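# Stand the table towel upright on top of the cubby

## Task

Take the rolled towel that lies on the table and set it on one of its ends on the cubby's top surface, where it must remain upright and rolled without support. The second towel has to stay lying inside the cubby and stay rolled, and the cubby must not be shifted.

## Robot and tools

Robot: two Doosan M1013 arms, left_arm and right_arm, each with a Robotiq 140 two-finger gripper and a wrist camera. The fingers can fold. A part held near the fingertips (the outer quarter of the pads) gets the full squeeze. Held closer to the palm, a narrow part may slip and a wide one may be crushed. A fingertip pushed into a surface folds easily, so contact can go unnoticed and the next grip can fail.

Frames: the scene frame has its origin at table-top height, halfway between the nominal arm bases. +z is up, +x points out over the table, and left_arm sits on the +y side. Actual bases: left_arm (+0.039, +0.644, 0) m, right_arm (-0.076, -0.643, 0) m. Gripper axes: the fingers point along +z and open and close along y. end_effector_position is the point between the closed pads; fingertips reach about 33 mm beyond it, and about 9 mm when fully open.

execute_actions(actions, cameras): actions is a list of actions. Each action is up to 15 rows, one per 1/30 s step, and lasts 0.5 s. A short action repeats its last row. Each row is one list of 18 numbers, each in [-1, 1], covering both arms even if only one moves. Order: left dx, dy, dz, rx, ry, rz, left gripper position, force_limit, speed, then the same nine for the right arm. The six pose numbers are offsets, not poses. They count from that arm's Hand target at the start of the action, along that Hand target's own axes, and every row counts from the same start. 1.0 equals 0.6 m or 180 degrees. rx, ry, rz form one rotation vector. Six zeros hold or re-request the current Hand target. Gripper position: +1 is fully open (140 mm), the pads touch near -0.8, and -1 closes until something blocks it. force_limit ranges from -1 (about 14 N) to +1 (about 58 N). Gripper speed ranges from -1 (about 30 mm/s) to +1 (about 250 mm/s), and faster closing squeezes harder. To leave a gripper alone, repeat its last three numbers, because 0 is itself a command. Camera images are returned for an empty actions list, or for cameras you name ("all" or a list of names).

move(target, speed, blend, stop_force, zero, blocking, cameras): drives each gripper in a straight line. target is one 18-number row, or a list of up to 15 rows. All rows are offsets from the Hand targets at the start of the call, in the same layout and scale as above. speed is in m/s: 0.002 to 2, default 0.25; rotation is limited to twice that in rad/s. blend is a corner radius in m, and 0 stops at each row. stop_force, 10 to 80 N, ends an arm's path when it meets that much resistance. It is unreliable when the gripper rotates, when the arm is stretched far, or when the wrist is straight. Leave it out when backing off a contact. zero resets the force baseline. blocking=false returns early and cannot be used with stop_force. The whole move is capped at 10 s. Paths do not avoid obstacles or the other arm. The result ends with a move: line: done, off_target, moving, held or fault, plus limits=paced (the sent pose was clipped) or limits=held (a check withheld steps).

wait(seconds 0-10) lets the scene run. stop brakes a running move. zoom_image(camera, region [x0, y0, x1, y1], at most 504x504 pixels) enlarges the latest picture from cam_high, cam_low, cam_roll_left, cam_roll_right, cam_left_wrist or cam_right_wrist. clear_fault(arm) releases a reported torque or force fault. read_manual gives only licence texts. finished_scene(scene) ends the scene for good; use it once the towel stands by itself.

Results: each gripper's end_effector_position (m), quat_wxyz and velocities, all in the scene frame. Hand target is the last commanded pose after clipping, and the next offsets start from it. The gripper may rest short of it, so send the remaining distance again. Per step, commands are clipped to 70 mm and 16 degrees from the measured pose. object_status: 0 moving, 1 blocked while opening, 2 blocked while closing (a grip), 3 reached the commanded position or the pads touched. position_measured is in counts: 3 is open, 139 is about 60 mm, 230 is pads touching. Joint torques, external joint torques and flange force (in gripper x y z, including held weight) indicate contact. Wrist depth is a 7x7 grid of distances in mm, with "-" meaning unknown. MOTOR HOT warns of overheating.

Avoid: any fault stop. A torque fault occurs at joint load limits (wrist joints 41.8 N m). A force fault occurs at 144 N of external force. Both freeze the arm until clear_fault. Also avoid pressing into firm surfaces, since a target even slightly past contact can fault. Do not let the arms touch each other or grip each other's fingers. Do not drop the towel or release it while it is moving. Knocking the cubby or the other towel, or letting anything leave the table, fails the task. Move slowly near contact, keep grips near the fingertips, avoid paths near an arm's own base, and don't hold stretched poses for long, which heats the motors.

Each tool is called after "Request:" by a JSON object that holds its "op" and its "data", one argument or row to a line.

## Session

Request:
{"op": "execute_actions", "data": {
  "actions": []
}}

Scene clock: 0.00 s.
left_arm: end_effector_position=(+0.3913, +0.1872, +0.3026) position_measured=3 object_status=3 end_effector_quat_wxyz=(+0.683, -0.350, -0.587, +0.259) | right_arm: end_effector_position=(+0.2887, -0.1051, +0.1777) position_measured=3 object_status=3 end_effector_quat_wxyz=(-0.005, +0.490, +0.872, -0.025)
Joint positions: left_arm=[-0.659 0.716 1.507 -0.8 2.391 -1.279] | right_arm=[0.909 0.265 1.752 0.003 1.176 0.373]
Joint velocities: within noise
Joint torques (N m): no reading
External joint torques (N m): no reading
Flange force (N): no reading
Wrist depth (mm): cam_left_wrist=[- - - - 3238 3370 459 / 2710 3156 - 3778 3325 770 488 / 329 361 3325 3197 3325 648 460 / 296 139 2802 - 818 137 400 / - 109 4299 - 689 128 - / - 3117 4453 3562 585 434 95 / - 749 3197 751 504 376 -] | cam_right_wrist=[294 290 286 281 278 270 263 / 311 306 300 288 291 283 276 / 328 325 319 - 306 301 161 / 349 133 336 333 327 141 168 / - 105 361 353 347 151 97 / - 395 387 379 371 358 - / - 427 417 406 390 212 -]
Hand target: left_arm +0.3913, +0.1872, +0.3026; +0.683, -0.350, -0.587, +0.259 | right_arm +0.2887, -0.1051, +0.1777; -0.005, +0.490, +0.872, -0.025
Tool commands: left_gripper/position=+1.0 left_gripper/force_limit=+1.0 left_gripper/speed=+1.0 right_gripper/position=+1.0 right_gripper/force_limit=+1.0 right_gripper/speed=+1.0

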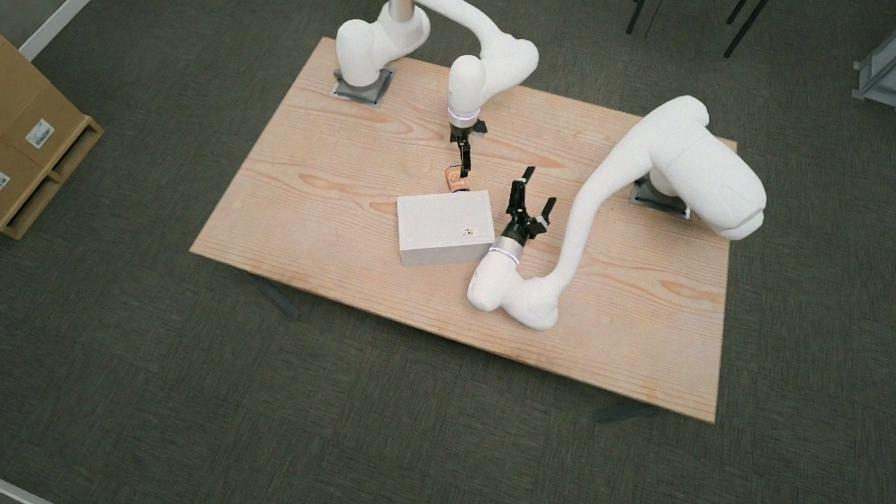

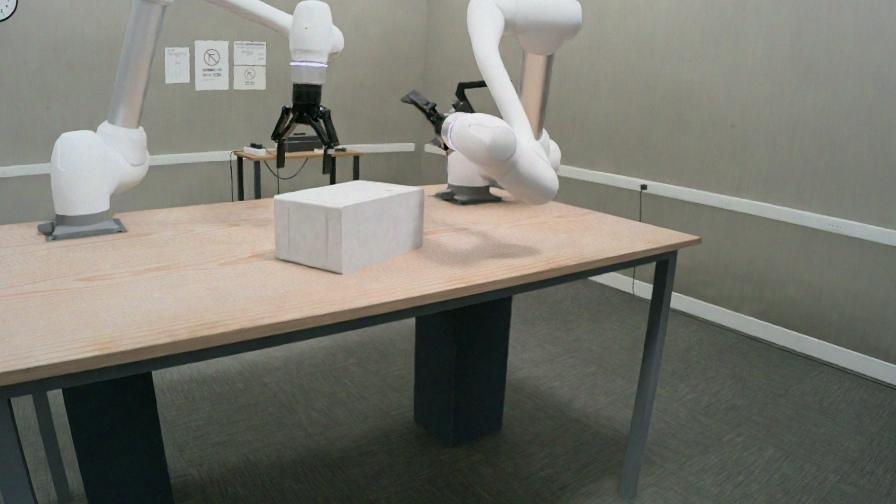

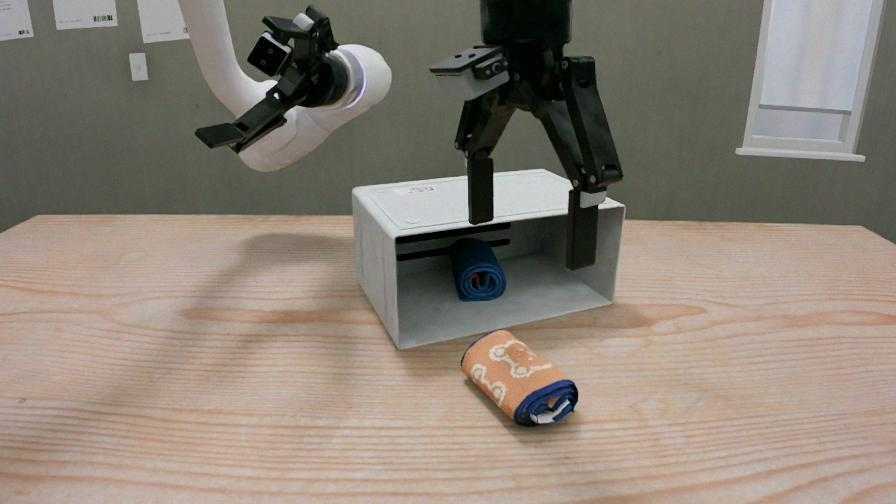

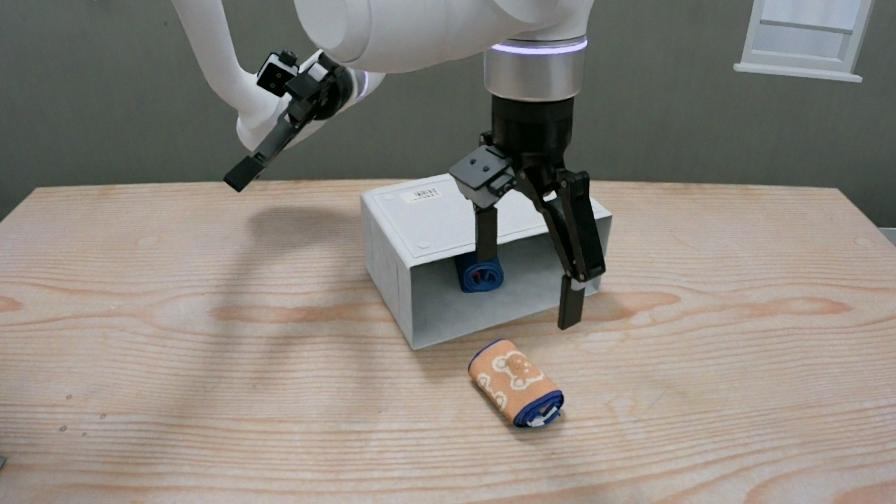

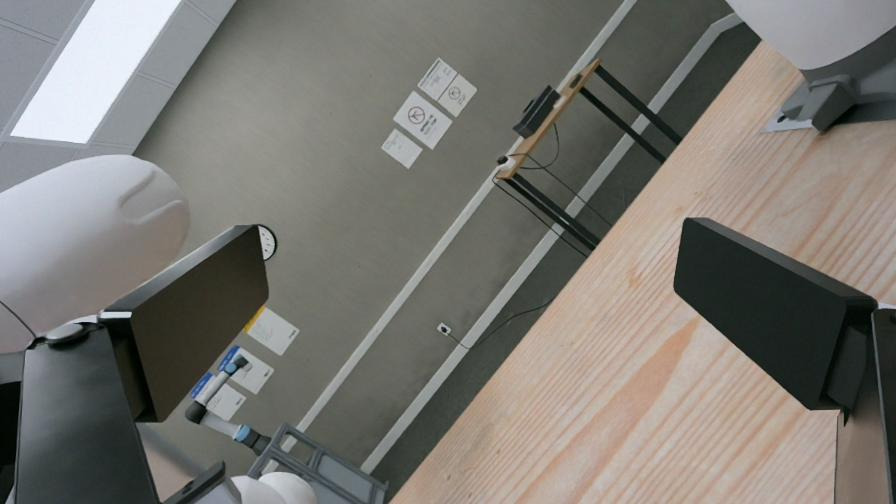

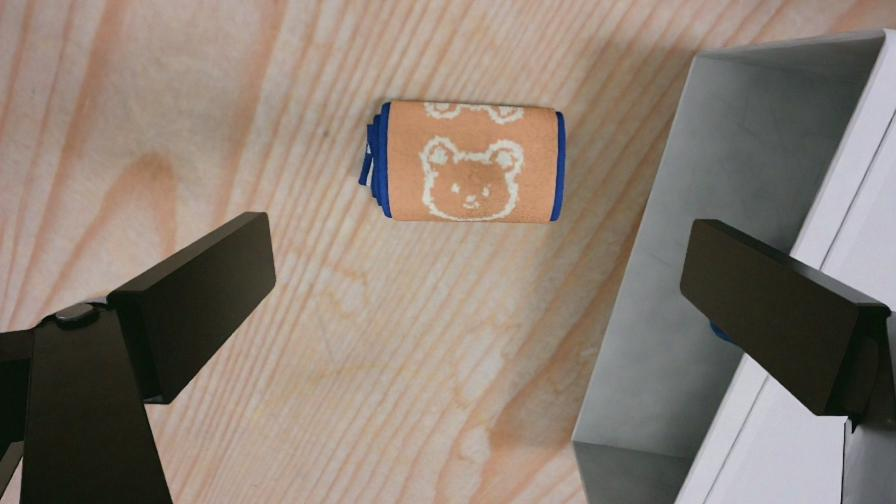

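Request:
{"op": "move", "data": {
  "target": [0.19,0.155,0.04,0,0,0,1,1,1,0.012,-0.02,-0.037,0,0,0.5,1,1,1],
  "speed": 0.4,
  "cameras": ["cam_right_wrist","cam_roll_left"]
}}

Scene clock: 31.50 s.
left_arm: end_effector_position=(+0.3934, +0.3362, +0.3022) position_measured=3 object_status=3 end_effector_quat_wxyz=(+0.683, -0.350, -0.587, +0.259) | right_arm: end_effector_position=(+0.2754, -0.1044, +0.2003) position_measured=3 object_status=3 end_effector_quat_wxyz=(+0.014, +0.962, +0.270, -0.021)
Joint positions: left_arm=[-0.507 0.619 1.693 -0.545 2.394 -1.064] | right_arm=[0.925 0.239 1.741 0.003 1.213 1.96]
Joint torques (N m): left_arm=[-0.65 -88.43 -26.91 2.45 2.83 0.47] | right_arm=[3.03 -63 -38.56 4.6 0.26 -0.11]
External joint torques (N m): left_arm=[0.63 -0.58 -0.63 -0.36 -0.28 -0.51] | right_arm=[-3.09 0.55 0.42 -0.69 -0.18 0.11]
Flange force (N): left_arm=[0.2 -1.7 -0.7] | right_arm=[1.7 4.2 1.1]
Wrist depth (mm): cam_left_wrist=[- 3416 - - 461 409 390 / 2597 - 3156 4156 3325 444 423 / - - - 3281 3562 604 437 / - 118 4022 3896 2934 137 396 / - 109 3778 3370 679 128 - / - 3041 - 2802 588 433 95 / - - 3041 742 498 376 -] | cam_right_wrist=[295 296 297 298 299 299 299 / 314 316 315 308 315 318 316 / 336 335 336 - 336 337 338 / 357 133 357 363 359 141 359 / - 105 383 384 386 151 97 / - 421 412 413 415 415 - / - 449 448 451 449 453 -]
Hand target: left_arm +0.3934, +0.3363, +0.3022; +0.683, -0.350, -0.587, +0.259 | right_arm +0.2754, -0.1044, +0.2003; +0.015, +0.962, +0.270, -0.021
Off the commanded pose: left_arm 0.000 m, 0 deg | right_arm 0.000 m, 0 deg.
move: done
camera_calibration:
cam_right_wrist: T_world_to_cam=[[0.526605, -0.850061, -0.00910347, -0.220129], [-0.783465, -0.48945, 0.382912, 0.0916434], [-0.329954, -0.194511, -0.92374, 0.401943], [0, 0, 0, 1]] pos_world=[0.320343, -0.0640858, 0.334196]
Images, in order (width x height): cam_roll_left 896x504, cam_right_wrist 896x504.

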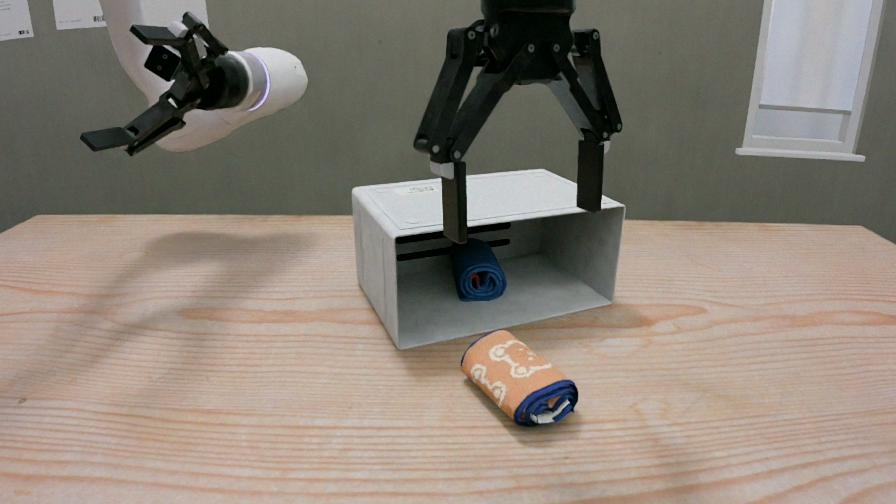

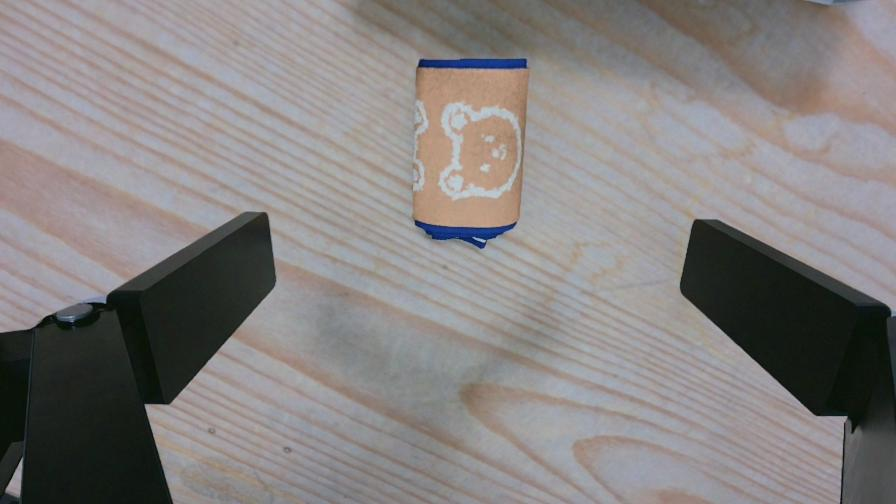

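Request:
{"op": "move", "data": {
  "target": [0,0,0,0,0,0,1,1,1,0.02,0.001,0.277,0,0,0,1,1,1],
  "speed": 0.25
}}

Request:
{"op": "move", "data": {
  "target": [0,0,0,0,0,0,1,1,1,0,0,0,0,0,0,-1,-0.4,-1],
  "cameras": ["cam_right_wrist","cam_roll_left"]
}}

Scene clock: 45.20 s.
left_arm: end_effector_position=(+0.3934, +0.3363, +0.3022) position_measured=3 object_status=3 end_effector_quat_wxyz=(+0.683, -0.350, -0.587, +0.259) | right_arm: end_effector_position=(+0.2806, -0.1052, +0.0338) position_measured=3 object_status=3 end_effector_quat_wxyz=(+0.015, +0.962, +0.270, -0.021)
Joint positions: left_arm=[-0.507 0.619 1.693 -0.545 2.394 -1.064] | right_arm=[0.918 0.388 1.884 0.003 0.921 1.952]
Joint torques (N m): left_arm=[-0.61 -88.86 -26.91 2.45 2.85 0.5] | right_arm=[3.06 -71.28 -31.94 4.03 0.22 -0.08]
External joint torques (N m): left_arm=[0.86 -0.41 -0.78 -0.34 -0.29 -0.54] | right_arm=[-2.9 1.16 0.48 -0.8 -0.13 0.09]
Flange force (N): left_arm=[0.3 -1.5 -1.4] | right_arm=[2.1 3.8 1.8]
Wrist depth (mm): cam_left_wrist=[2494 3416 5799 3370 3512 410 387 / - - - 3370 2226 438 421 / - 4156 4375 3117 3078 598 441 / - 118 3238 3722 789 128 398 / - 109 - 2519 700 128 - / - 367 4022 3416 585 434 96 / - 369 5305 723 496 377 -] | cam_right_wrist=[148 148 148 148 149 148 149 / 157 157 157 - 114 158 157 / 168 166 167 - 169 168 168 / 178 134 175 - 178 152 179 / - 105 191 144 186 189 97 / - 206 206 212 203 208 - / - 222 222 223 223 224 -]
Hand target: left_arm +0.3934, +0.3363, +0.3022; +0.683, -0.350, -0.587, +0.259 | right_arm +0.2805, -0.1052, +0.0338; +0.015, +0.962, +0.270, -0.021
Off the commanded pose: left_arm 0.000 m, 0 deg | right_arm 0.000 m, 0 deg.
move: done

Scene clock: 49.00 s.
left_arm: end_effector_position=(+0.3934, +0.3363, +0.3022) position_measured=3 object_status=3 end_effector_quat_wxyz=(+0.683, -0.350, -0.587, +0.259) | right_arm: end_effector_position=(+0.2805, -0.1052, +0.0338) position_measured=176 object_status=0 end_effector_quat_wxyz=(+0.015, +0.963, +0.270, -0.021)
Joint positions: left_arm=[-0.507 0.619 1.693 -0.545 2.394 -1.064] | right_arm=[0.918 0.388 1.884 0.004 0.921 1.952]
Joint torques (N m): left_arm=[-0.71 -88.66 -26.88 2.46 2.85 0.49] | right_arm=[4.15 -62.92 -26.92 4.66 -0.49 -0.15]
External joint torques (N m): left_arm=[0.51 -0.53 -0.69 -0.38 -0.29 -0.53] | right_arm=[-4.15 -7.65 -4.83 -1.4 0.57 0.15]
Flange force (N): left_arm=[0.0 -1.8 -0.9] | right_arm=[1.9 5.9 -12.5]
Wrist depth (mm): cam_left_wrist=[- 3281 4022 3156 466 410 390 / - 3416 4618 3004 2187 447 423 / 3004 2398 - 3778 3512 604 434 / - 139 4534 - 802 137 400 / - 109 - 3562 669 128 - / - 368 - 3667 584 438 95 / - 383 3004 719 504 376 -] | cam_right_wrist=[148 148 148 148 148 148 149 / 157 157 157 - 156 157 158 / 168 166 167 - 168 168 168 / 178 177 176 - 174 179 179 / 191 185 91 - 116 94 190 / - - - - - 76 68 / - - - 223 - - -]
Hand target: left_arm +0.3934, +0.3363, +0.3022; +0.683, -0.350, -0.587, +0.259 | right_arm +0.2805, -0.1052, +0.0338; +0.015, +0.962, +0.270, -0.021
Off the commanded pose: left_arm 0.000 m, 0 deg | right_arm 0.000 m, 0 deg.
move: done
camera_calibration:
cam_right_wrist: T_world_to_cam=[[0.526633, -0.850045, -0.00902507, -0.225032], [-0.783449, -0.48944, 0.382957, 0.159029], [-0.329948, -0.194607, -0.923722, 0.249564], [0, 0, 0, 1]] pos_world=[0.325443, -0.0648856, 0.167596]
Images, in order (width x height): cam_roll_left 896x504, cam_right_wrist 896x504.

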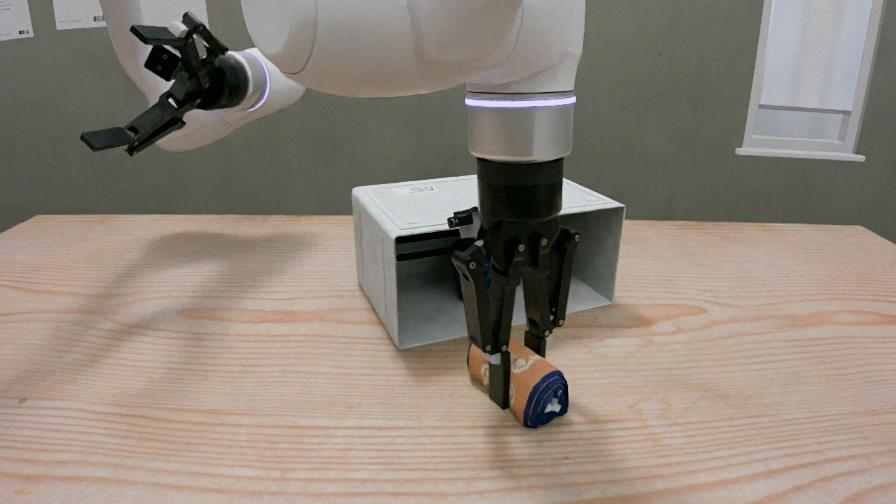

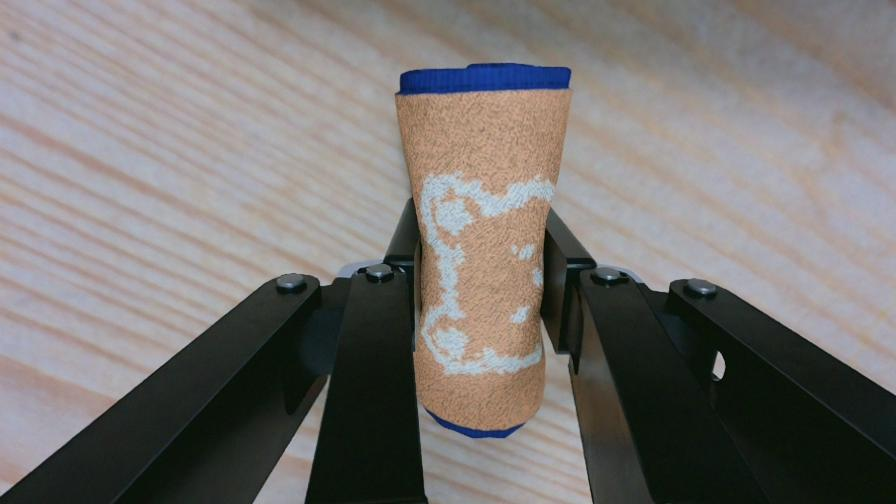

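Request:
{"op": "move", "data": {
  "target": [
    [0,0,0,0,0,0,1,1,1,0,0,-0.3,0,0,0,-1,-0.4,-1],
    [0,0,0,0,0,0,1,1,1,0.292,0.119,-0.393,0,0.5,0,-1,-0.4,-1]
  ],
  "blend": [0.05,0],
  "speed": 0.3,
  "cameras": ["cam_high","cam_roll_right","cam_roll_left","cam_low"]
}}

Scene clock: 65.80 s.
left_arm: end_effector_position=(+0.3934, +0.3363, +0.3022) position_measured=3 object_status=3 end_effector_quat_wxyz=(+0.683, -0.350, -0.587, +0.259) | right_arm: end_effector_position=(+0.4749, -0.0659, +0.2620) position_measured=248 object_status=3 end_effector_quat_wxyz=(-0.181, +0.696, +0.201, +0.666)
Joint positions: left_arm=[-0.507 0.619 1.693 -0.545 2.394 -1.064] | right_arm=[0.904 0.292 2.271 -2.696 0.989 4.458]
Joint torques (N m): left_arm=[-0.69 -88.72 -26.87 2.44 2.84 0.53] | right_arm=[2.57 -54.76 -24.08 -1.72 3.02 -0.09]
External joint torques (N m): left_arm=[0.95 -0.55 -0.66 -0.34 -0.28 -0.56] | right_arm=[-2.57 1.78 0.42 -0.93 -0.38 0.09]
Flange force (N): left_arm=[0.5 -1.5 -1.0] | right_arm=[-3.2 6.7 4.2]
Wrist depth (mm): cam_left_wrist=[2330 - 2802 2934 3512 410 390 / - 3281 - 3325 2309 444 425 / - 3197 3614 3004 3614 605 435 / 3370 118 - 3512 2802 136 396 / - 109 3325 3370 674 128 - / - 3156 3667 3512 588 437 95 / - 3667 3117 749 500 378 -] | cam_right_wrist=[319 484 1950 1794 1483 - - / 349 383 - - 1492 1383 1179 / - - - - 1483 1448 1190 / 767 796 - - 1577 - 1276 / - 85 101 - 112 98 88 / - - - - 249 - - / - - - 92 211 213 -]
Hand target: left_arm +0.3934, +0.3363, +0.3022; +0.683, -0.350, -0.587, +0.259 | right_arm +0.4749, -0.0659, +0.2619; -0.181, +0.696, +0.201, +0.666
Off the commanded pose: left_arm 0.000 m, 0 deg | right_arm 0.000 m, 0 deg.
move: done; limits=paced
Images, in order (width x height): cam_high 896x504, cam_low 896x504, cam_roll_left 896x504, cam_roll_right 896x504.

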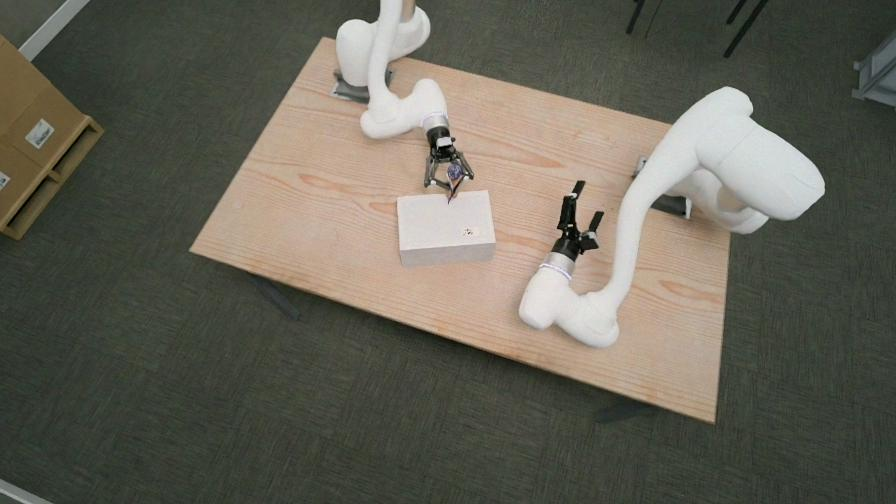

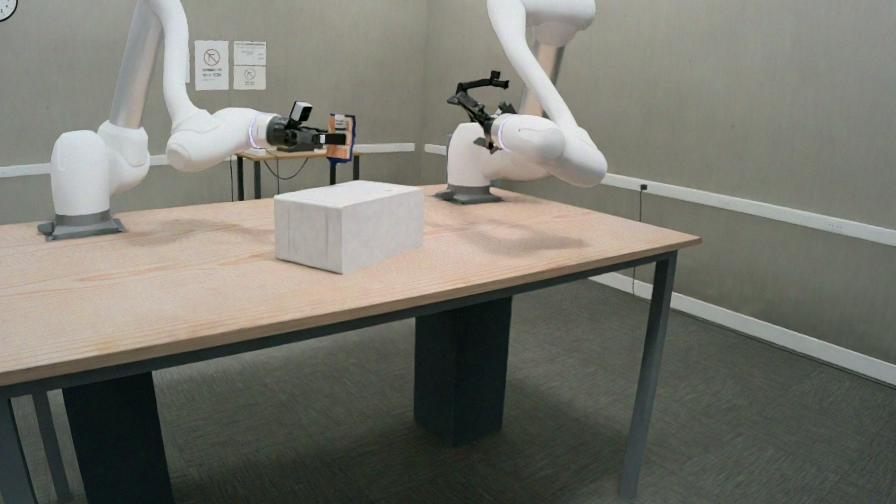

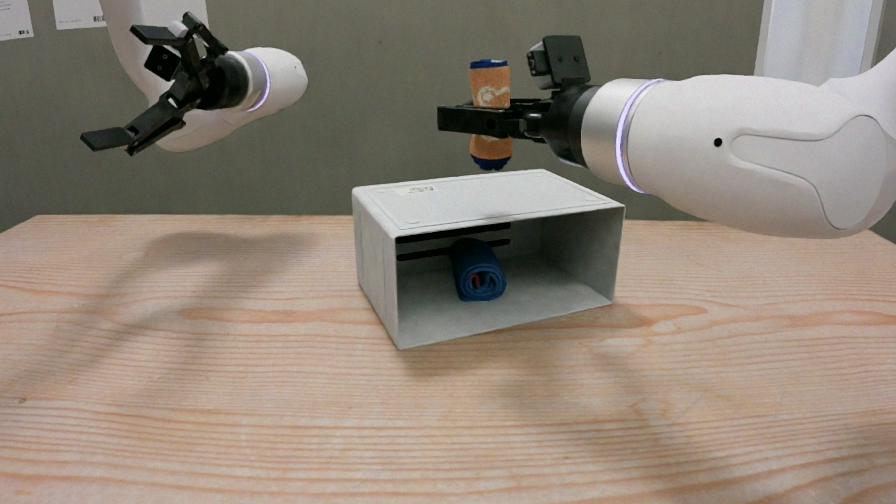

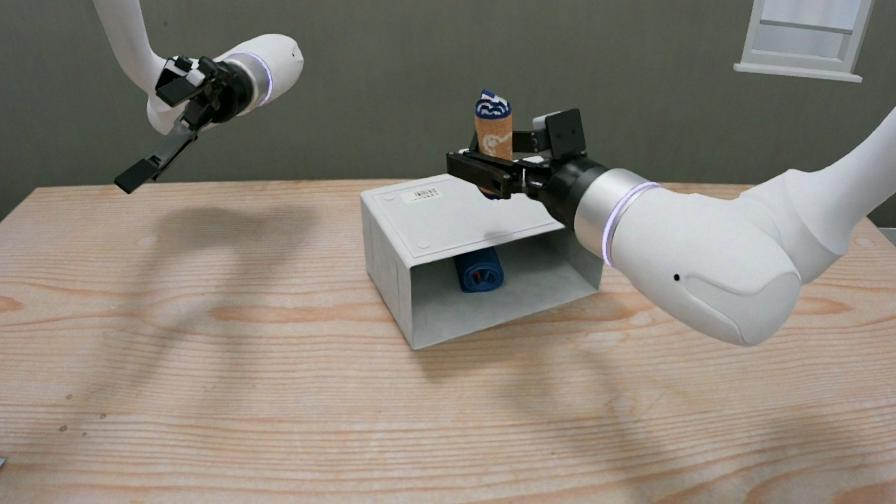

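Request:
{"op": "zoom_image", "data": {
  "camera": "cam_low",
  "region": [240, 80, 440, 280]
}}

Request:
{"op": "zoom_image", "data": {
  "camera": "cam_roll_left",
  "region": [400, 30, 600, 210]
}}

Request:
{"op": "zoom_image", "data": {
  "camera": "cam_high",
  "region": [380, 110, 520, 280]
}}

Scaled by 2.520 from the camera's 896x504 image, which has a finer 1280x720 frame.

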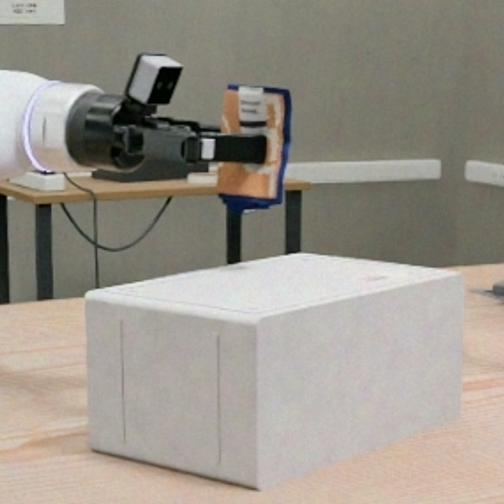

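Scaled by 2.520 from the camera's 896x504 image, which has a finer 1280x720 frame.

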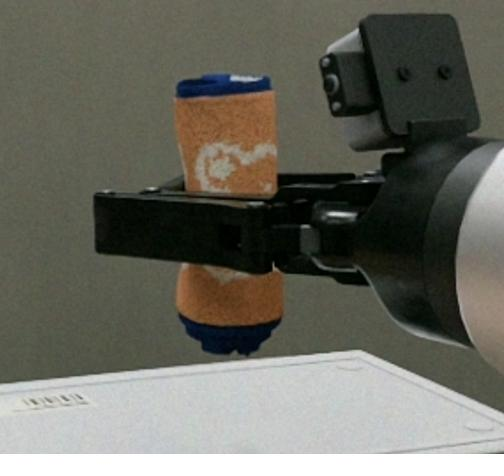

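Scaled by 2.965 from the camera's 896x504 image, which has a finer 1280x720 frame.

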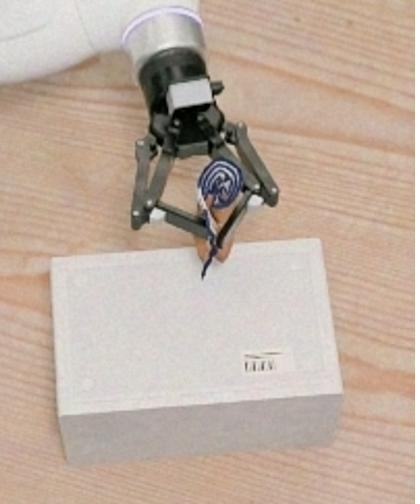

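Request:
{"op": "move", "data": {
  "target": [0,0,0,0,0,0,1,1,1,-0.075,0,0.1,0,0,0,-1,-0.4,-1]
}}

Request:
{"op": "move", "data": {
  "target": [0,0,0,0,0,0,1,1,1,-0.053,0,0,0,0,0,-1,-0.4,-1],
  "speed": 0.015,
  "stop_force": 10,
  "cameras": ["cam_high","cam_roll_right","cam_roll_left","cam_low"]
}}

Request:
{"op": "zoom_image", "data": {
  "camera": "cam_low",
  "region": [240, 80, 440, 280]
}}

Request:
{"op": "zoom_image", "data": {
  "camera": "cam_roll_left",
  "region": [400, 60, 600, 240]
}}

Request:
{"op": "zoom_image", "data": {
  "camera": "cam_high",
  "region": [380, 110, 520, 280]
}}

Scene clock: 102.20 s.
left_arm: end_effector_position=(+0.3934, +0.3363, +0.3022) position_measured=3 object_status=3 end_effector_quat_wxyz=(+0.683, -0.350, -0.587, +0.259) | right_arm: end_effector_position=(+0.5246, -0.0365, +0.2141) position_measured=248 object_status=3 end_effector_quat_wxyz=(-0.181, +0.696, +0.201, +0.666)
Joint positions: left_arm=[-0.507 0.619 1.693 -0.545 2.394 -1.064] | right_arm=[0.864 0.432 2.191 -2.757 1.034 4.508]
Joint torques (N m): left_arm=[-0.51 -88.63 -26.83 2.45 2.84 0.48] | right_arm=[3.79 -65.68 -22.05 -1.53 3.06 -0.18]
External joint torques (N m): left_arm=[1.04 -0.46 -0.67 -0.34 -0.28 -0.52] | right_arm=[-3.82 1.1 0.34 -0.86 -0.38 0.17]
Flange force (N): left_arm=[0.5 -1.3 -1.2] | right_arm=[-1.8 8.5 3.5]
Wrist depth (mm): cam_left_wrist=[- 2802 - 3156 470 408 390 / - 3281 - 2866 2710 442 423 / - - 3325 3117 2834 651 437 / - 117 - - 804 128 398 / - 109 3416 3722 670 128 - / - 2899 3667 3325 588 436 96 / - - 3197 749 503 377 -] | cam_right_wrist=[295 328 392 - 1465 1338 - / - 466 - - - - 1270 / 2231 839 - - - - 1220 / 657 675 - - 113 1538 - / - 85 101 - 114 98 88 / - - - - 187 174 - / - - 145 93 149 - -]
Hand target: left_arm +0.3934, +0.3363, +0.3022; +0.683, -0.350, -0.587, +0.259 | right_arm +0.5246, -0.0365, +0.2141; -0.181, +0.696, +0.201, +0.666
Off the commanded pose: left_arm 0.000 m, 0 deg | right_arm 0.000 m, 0 deg.
move: done

Scene clock: 104.17 s.
left_arm: end_effector_position=(+0.3934, +0.3363, +0.3022) position_measured=3 object_status=3 end_effector_quat_wxyz=(+0.683, -0.350, -0.587, +0.259) | right_arm: end_effector_position=(+0.5240, -0.0372, +0.1967) position_measured=248 object_status=3 end_effector_quat_wxyz=(-0.181, +0.696, +0.201, +0.666)
Joint positions: left_arm=[-0.507 0.619 1.693 -0.545 2.394 -1.064] | right_arm=[0.864 0.461 2.197 -2.764 1.067 4.523]
Joint torques (N m): left_arm=[-0.61 -88.58 -26.97 2.44 2.86 0.52] | right_arm=[3.2 -59.21 -14.38 -1.04 -0.04 -0.14]
External joint torques (N m): left_arm=[0.48 -0.45 -0.7 -0.35 -0.31 -0.56] | right_arm=[-3.15 -6.75 -6.14 -1.22 2.72 0.13]
Flange force (N): left_arm=[-0.1 -1.8 -1.0] | right_arm=[7.7 6.4 4.6]
Wrist depth (mm): cam_left_wrist=[- - - - 460 409 388 / - - - 3117 1861 444 423 / - - - 2968 3722 607 432 / - 132 4889 3667 2771 137 398 / - 109 5089 3562 695 128 - / - 3156 3156 3370 584 435 95 / - 3778 2899 756 498 376 -] | cam_right_wrist=[299 336 - - - 1303 1120 / - 474 - - 1456 - 1173 / - 2846 - - 1501 - - / 614 662 85 - 113 1538 - / 473 85 103 - 114 98 88 / - - - - 162 - - / - - - - 133 139 -]
Hand target: left_arm +0.3934, +0.3363, +0.3022; +0.683, -0.350, -0.587, +0.259 | right_arm +0.5241, -0.0372, +0.1967; -0.181, +0.696, +0.201, +0.666 (not the last commanded pose)
Off the commanded pose: left_arm 0.000 m, 0 deg | right_arm 0.014 m, 0 deg.
move: contact (right_arm)
Images, in order (width x height): cam_high 896x504, cam_low 896x504, cam_roll_left 896x504, cam_roll_right 896x504.

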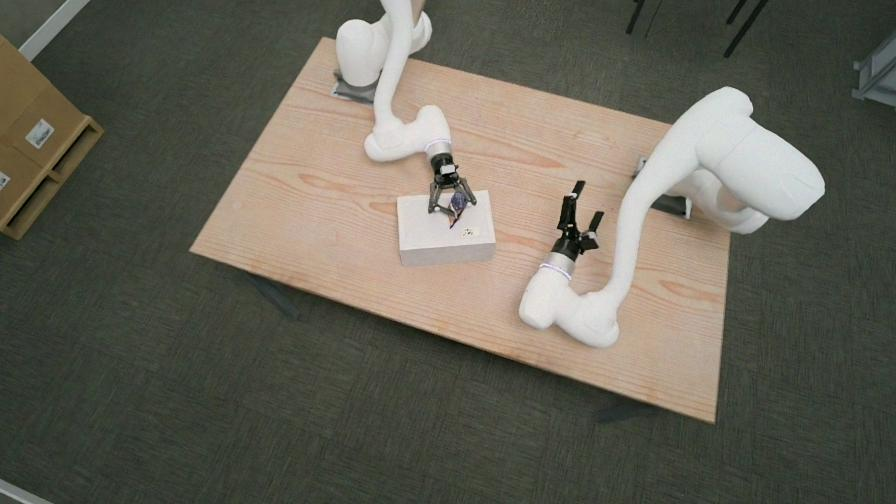

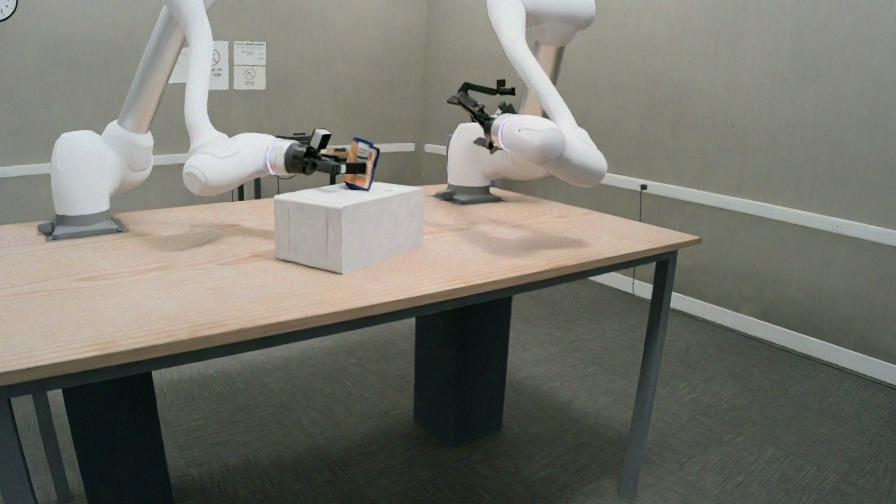

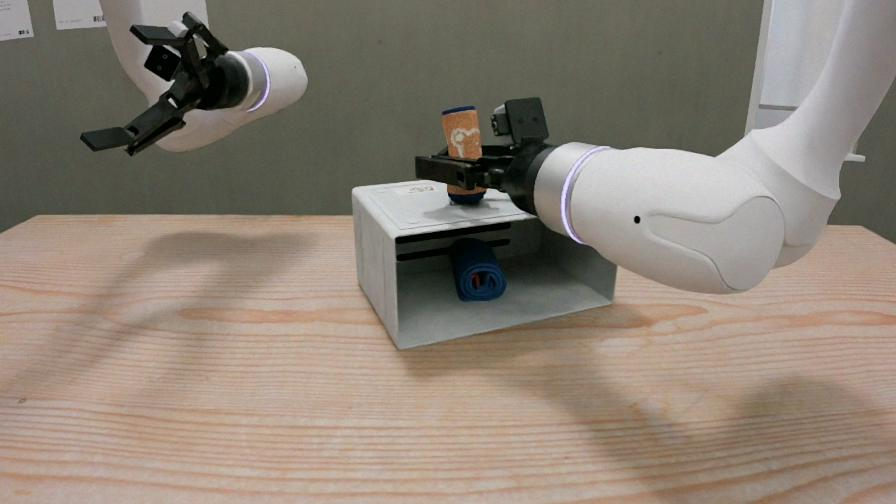

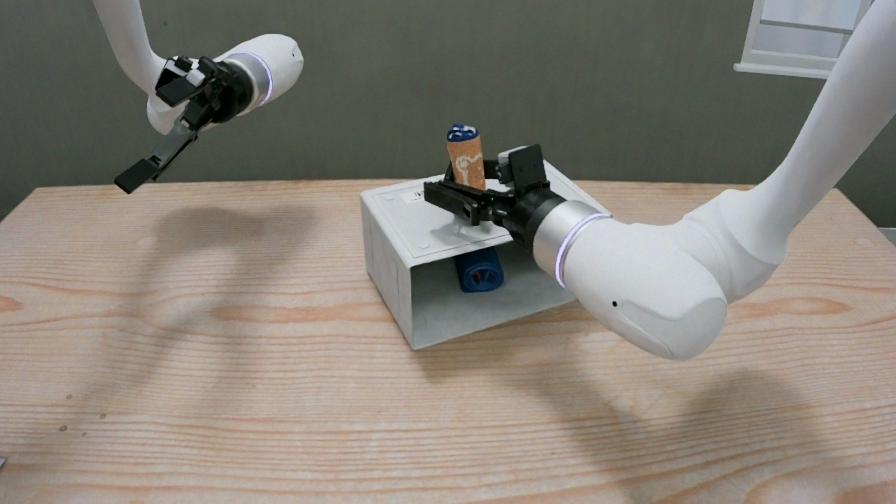

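Scaled by 2.520 from the camera's 896x504 image, which has a finer 1280x720 frame.

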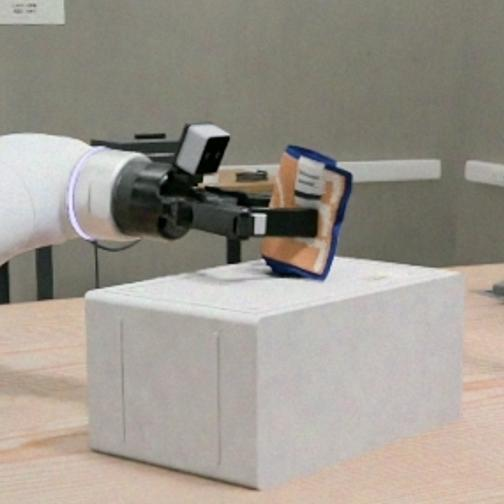

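Scaled by 2.520 from the camera's 896x504 image, which has a finer 1280x720 frame.

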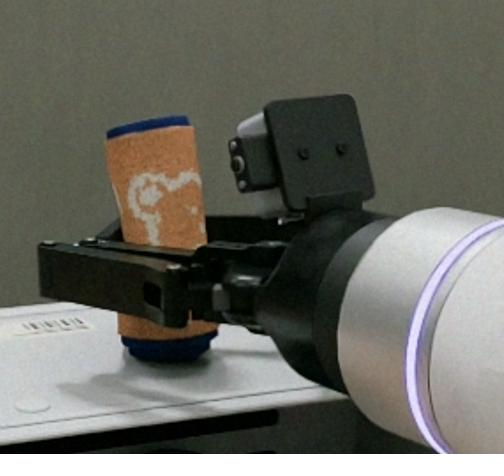

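Scaled by 2.965 from the camera's 896x504 image, which has a finer 1280x720 frame.

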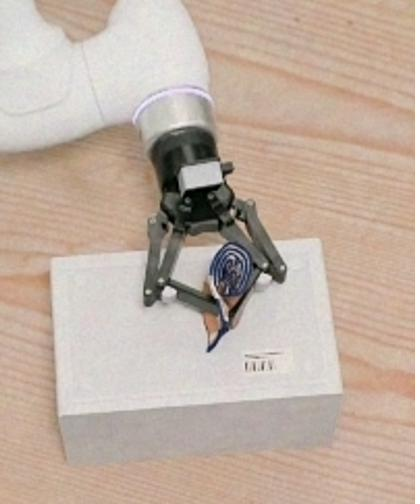

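Request:
{"op": "move", "data": {
  "target": [0,0,0,0,0,0,1,1,1,0.01,0,0.003,0,0.05,0,-1,-0.4,-1],
  "speed": 0.1
}}

Request:
{"op": "move", "data": {
  "target": [0,0,0,0,0,0,1,1,1,0,0,0,0,0,0,-0.55,-1,-1],
  "cameras": ["cam_high","cam_roll_left","cam_low"]
}}

Request:
{"op": "zoom_image", "data": {
  "camera": "cam_low",
  "region": [240, 80, 440, 280]
}}

Request:
{"op": "zoom_image", "data": {
  "camera": "cam_roll_left",
  "region": [400, 60, 600, 240]
}}

Request:
{"op": "zoom_image", "data": {
  "camera": "cam_high",
  "region": [380, 110, 520, 280]
}}

Scene clock: 112.10 s.
left_arm: end_effector_position=(+0.3934, +0.3363, +0.3022) position_measured=3 object_status=3 end_effector_quat_wxyz=(+0.683, -0.350, -0.587, +0.259) | right_arm: end_effector_position=(+0.5258, -0.0360, +0.2026) position_measured=248 object_status=3 end_effector_quat_wxyz=(-0.196, +0.641, +0.186, +0.718)
Joint positions: left_arm=[-0.507 0.619 1.693 -0.545 2.394 -1.064] | right_arm=[0.86 0.547 2.197 -2.808 1.302 4.568]
Joint torques (N m): left_arm=[-0.6 -88.6 -26.83 2.46 2.84 0.5] | right_arm=[3.25 -67.01 -14.4 -0.9 1.16 -0.16]
External joint torques (N m): left_arm=[0.75 -0.54 -0.71 -0.37 -0.28 -0.54] | right_arm=[-3.22 -3.19 -2.79 -0.98 1.51 0.15]
Flange force (N): left_arm=[0.3 -1.7 -1.0] | right_arm=[2.6 6.8 3.7]
Wrist depth (mm): cam_left_wrist=[- 3281 - - 468 410 390 / 3238 - - 3667 2421 444 423 / 3197 - - 3370 - 602 436 / - 117 - 3667 794 137 396 / - 109 - 3463 683 128 - / - 116 - 3463 585 435 95 / - 3614 2740 725 499 377 -] | cam_right_wrist=[302 335 82 - 82 1353 1185 / 324 360 - - - - - / 2231 517 - - - 1587 1168 / 2251 2782 - - 115 1226 1214 / - 85 102 - 114 98 88 / - - - - 165 157 - / - - - - 135 142 -]
Hand target: left_arm +0.3934, +0.3363, +0.3022; +0.683, -0.350, -0.587, +0.259 | right_arm +0.5258, -0.0360, +0.2026; -0.196, +0.641, +0.186, +0.718
Off the commanded pose: left_arm 0.000 m, 0 deg | right_arm 0.000 m, 0 deg.
move: done

Scene clock: 113.43 s.
left_arm: end_effector_position=(+0.3934, +0.3363, +0.3022) position_measured=3 object_status=3 end_effector_quat_wxyz=(+0.683, -0.350, -0.587, +0.259) | right_arm: end_effector_position=(+0.5258, -0.0360, +0.2026) position_measured=199 object_status=0 end_effector_quat_wxyz=(-0.196, +0.641, +0.186, +0.718)
Joint positions: left_arm=[-0.507 0.619 1.693 -0.545 2.394 -1.064] | right_arm=[0.86 0.547 2.197 -2.808 1.302 4.568]
Joint torques (N m): left_arm=[-0.75 -88.68 -26.99 2.47 2.85 0.48] | right_arm=[3.26 -71.65 -17.44 -1.05 3.02 -0.19]
External joint torques (N m): left_arm=[0.06 -0.64 -0.74 -0.39 -0.29 -0.52] | right_arm=[-3.23 1.06 0.02 -0.85 -0.33 0.19]
Flange force (N): left_arm=[-0.4 -2.3 -0.6] | right_arm=[-2.1 7.0 3.2]
Wrist depth (mm): cam_left_wrist=[- - - - 506 409 388 / - 3896 3156 3463 3463 441 426 / - 3512 - 3512 3778 607 434 / - 132 - 5421 2802 137 397 / - 109 - 3463 693 128 - / - 116 - 820 584 434 95 / - - 3004 740 503 378 -] | cam_right_wrist=[302 345 401 - - 1196 - / 320 360 406 - 1587 1353 - / - 519 2272 - 1587 1407 - / 696 907 2293 - 121 1538 - / 600 - 91 104 114 88 83 / - - - - - - 77 / - - - 123 128 - -]
Hand target: left_arm +0.3934, +0.3363, +0.3022; +0.683, -0.350, -0.587, +0.259 | right_arm +0.5258, -0.0360, +0.2026; -0.196, +0.641, +0.186, +0.718
Off the commanded pose: left_arm 0.000 m, 0 deg | right_arm 0.000 m, 0 deg.
move: done
Images, in order (width x height): cam_high 896x504, cam_low 896x504, cam_roll_left 896x504.

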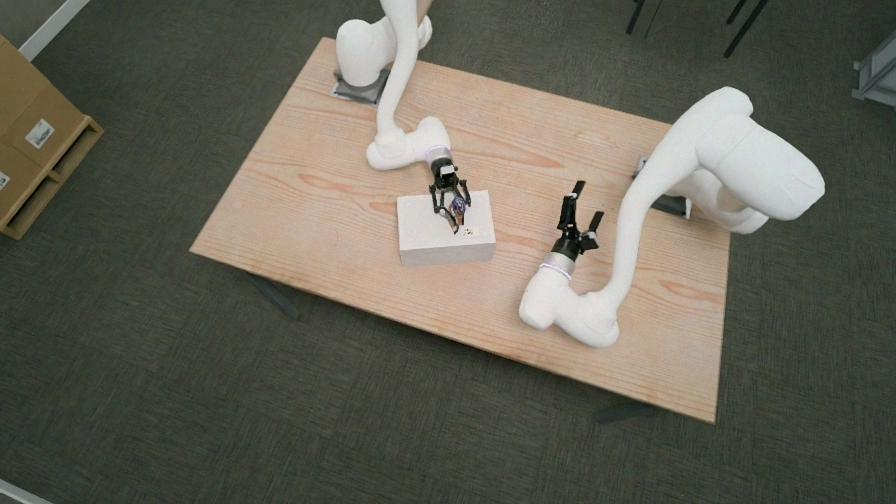

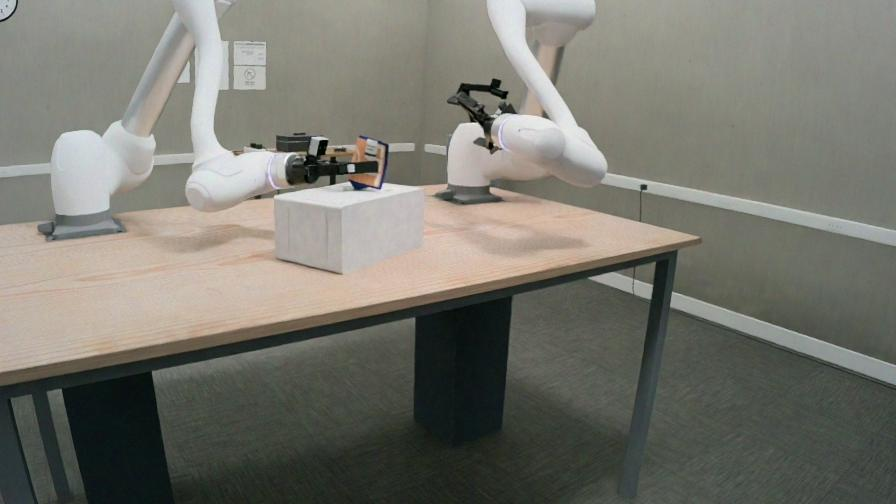

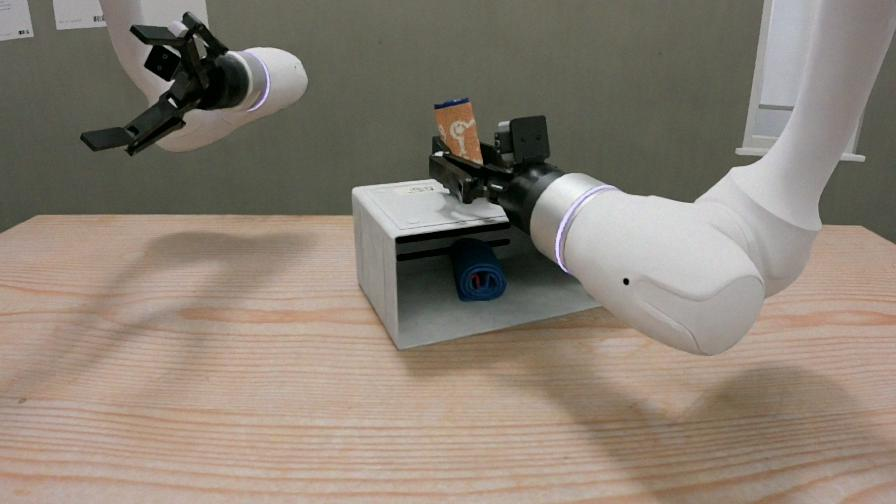

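Scaled by 2.520 from the camera's 896x504 image, which has a finer 1280x720 frame.

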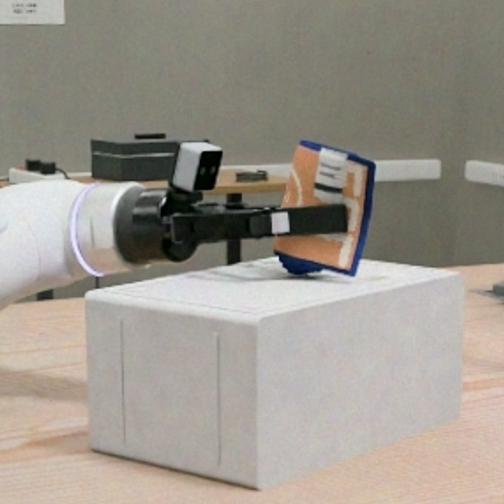

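Scaled by 2.520 from the camera's 896x504 image, which has a finer 1280x720 frame.

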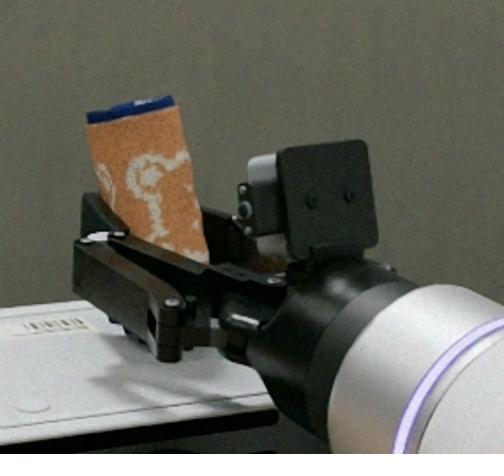

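Scaled by 2.965 from the camera's 896x504 image, which has a finer 1280x720 frame.

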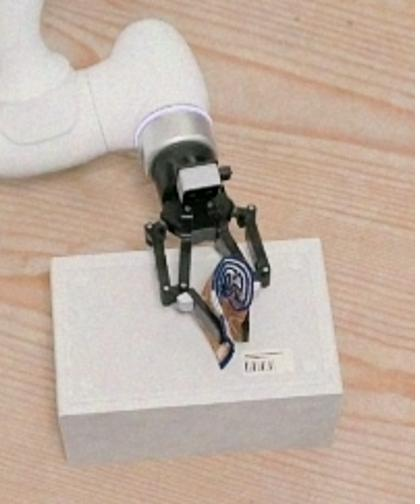

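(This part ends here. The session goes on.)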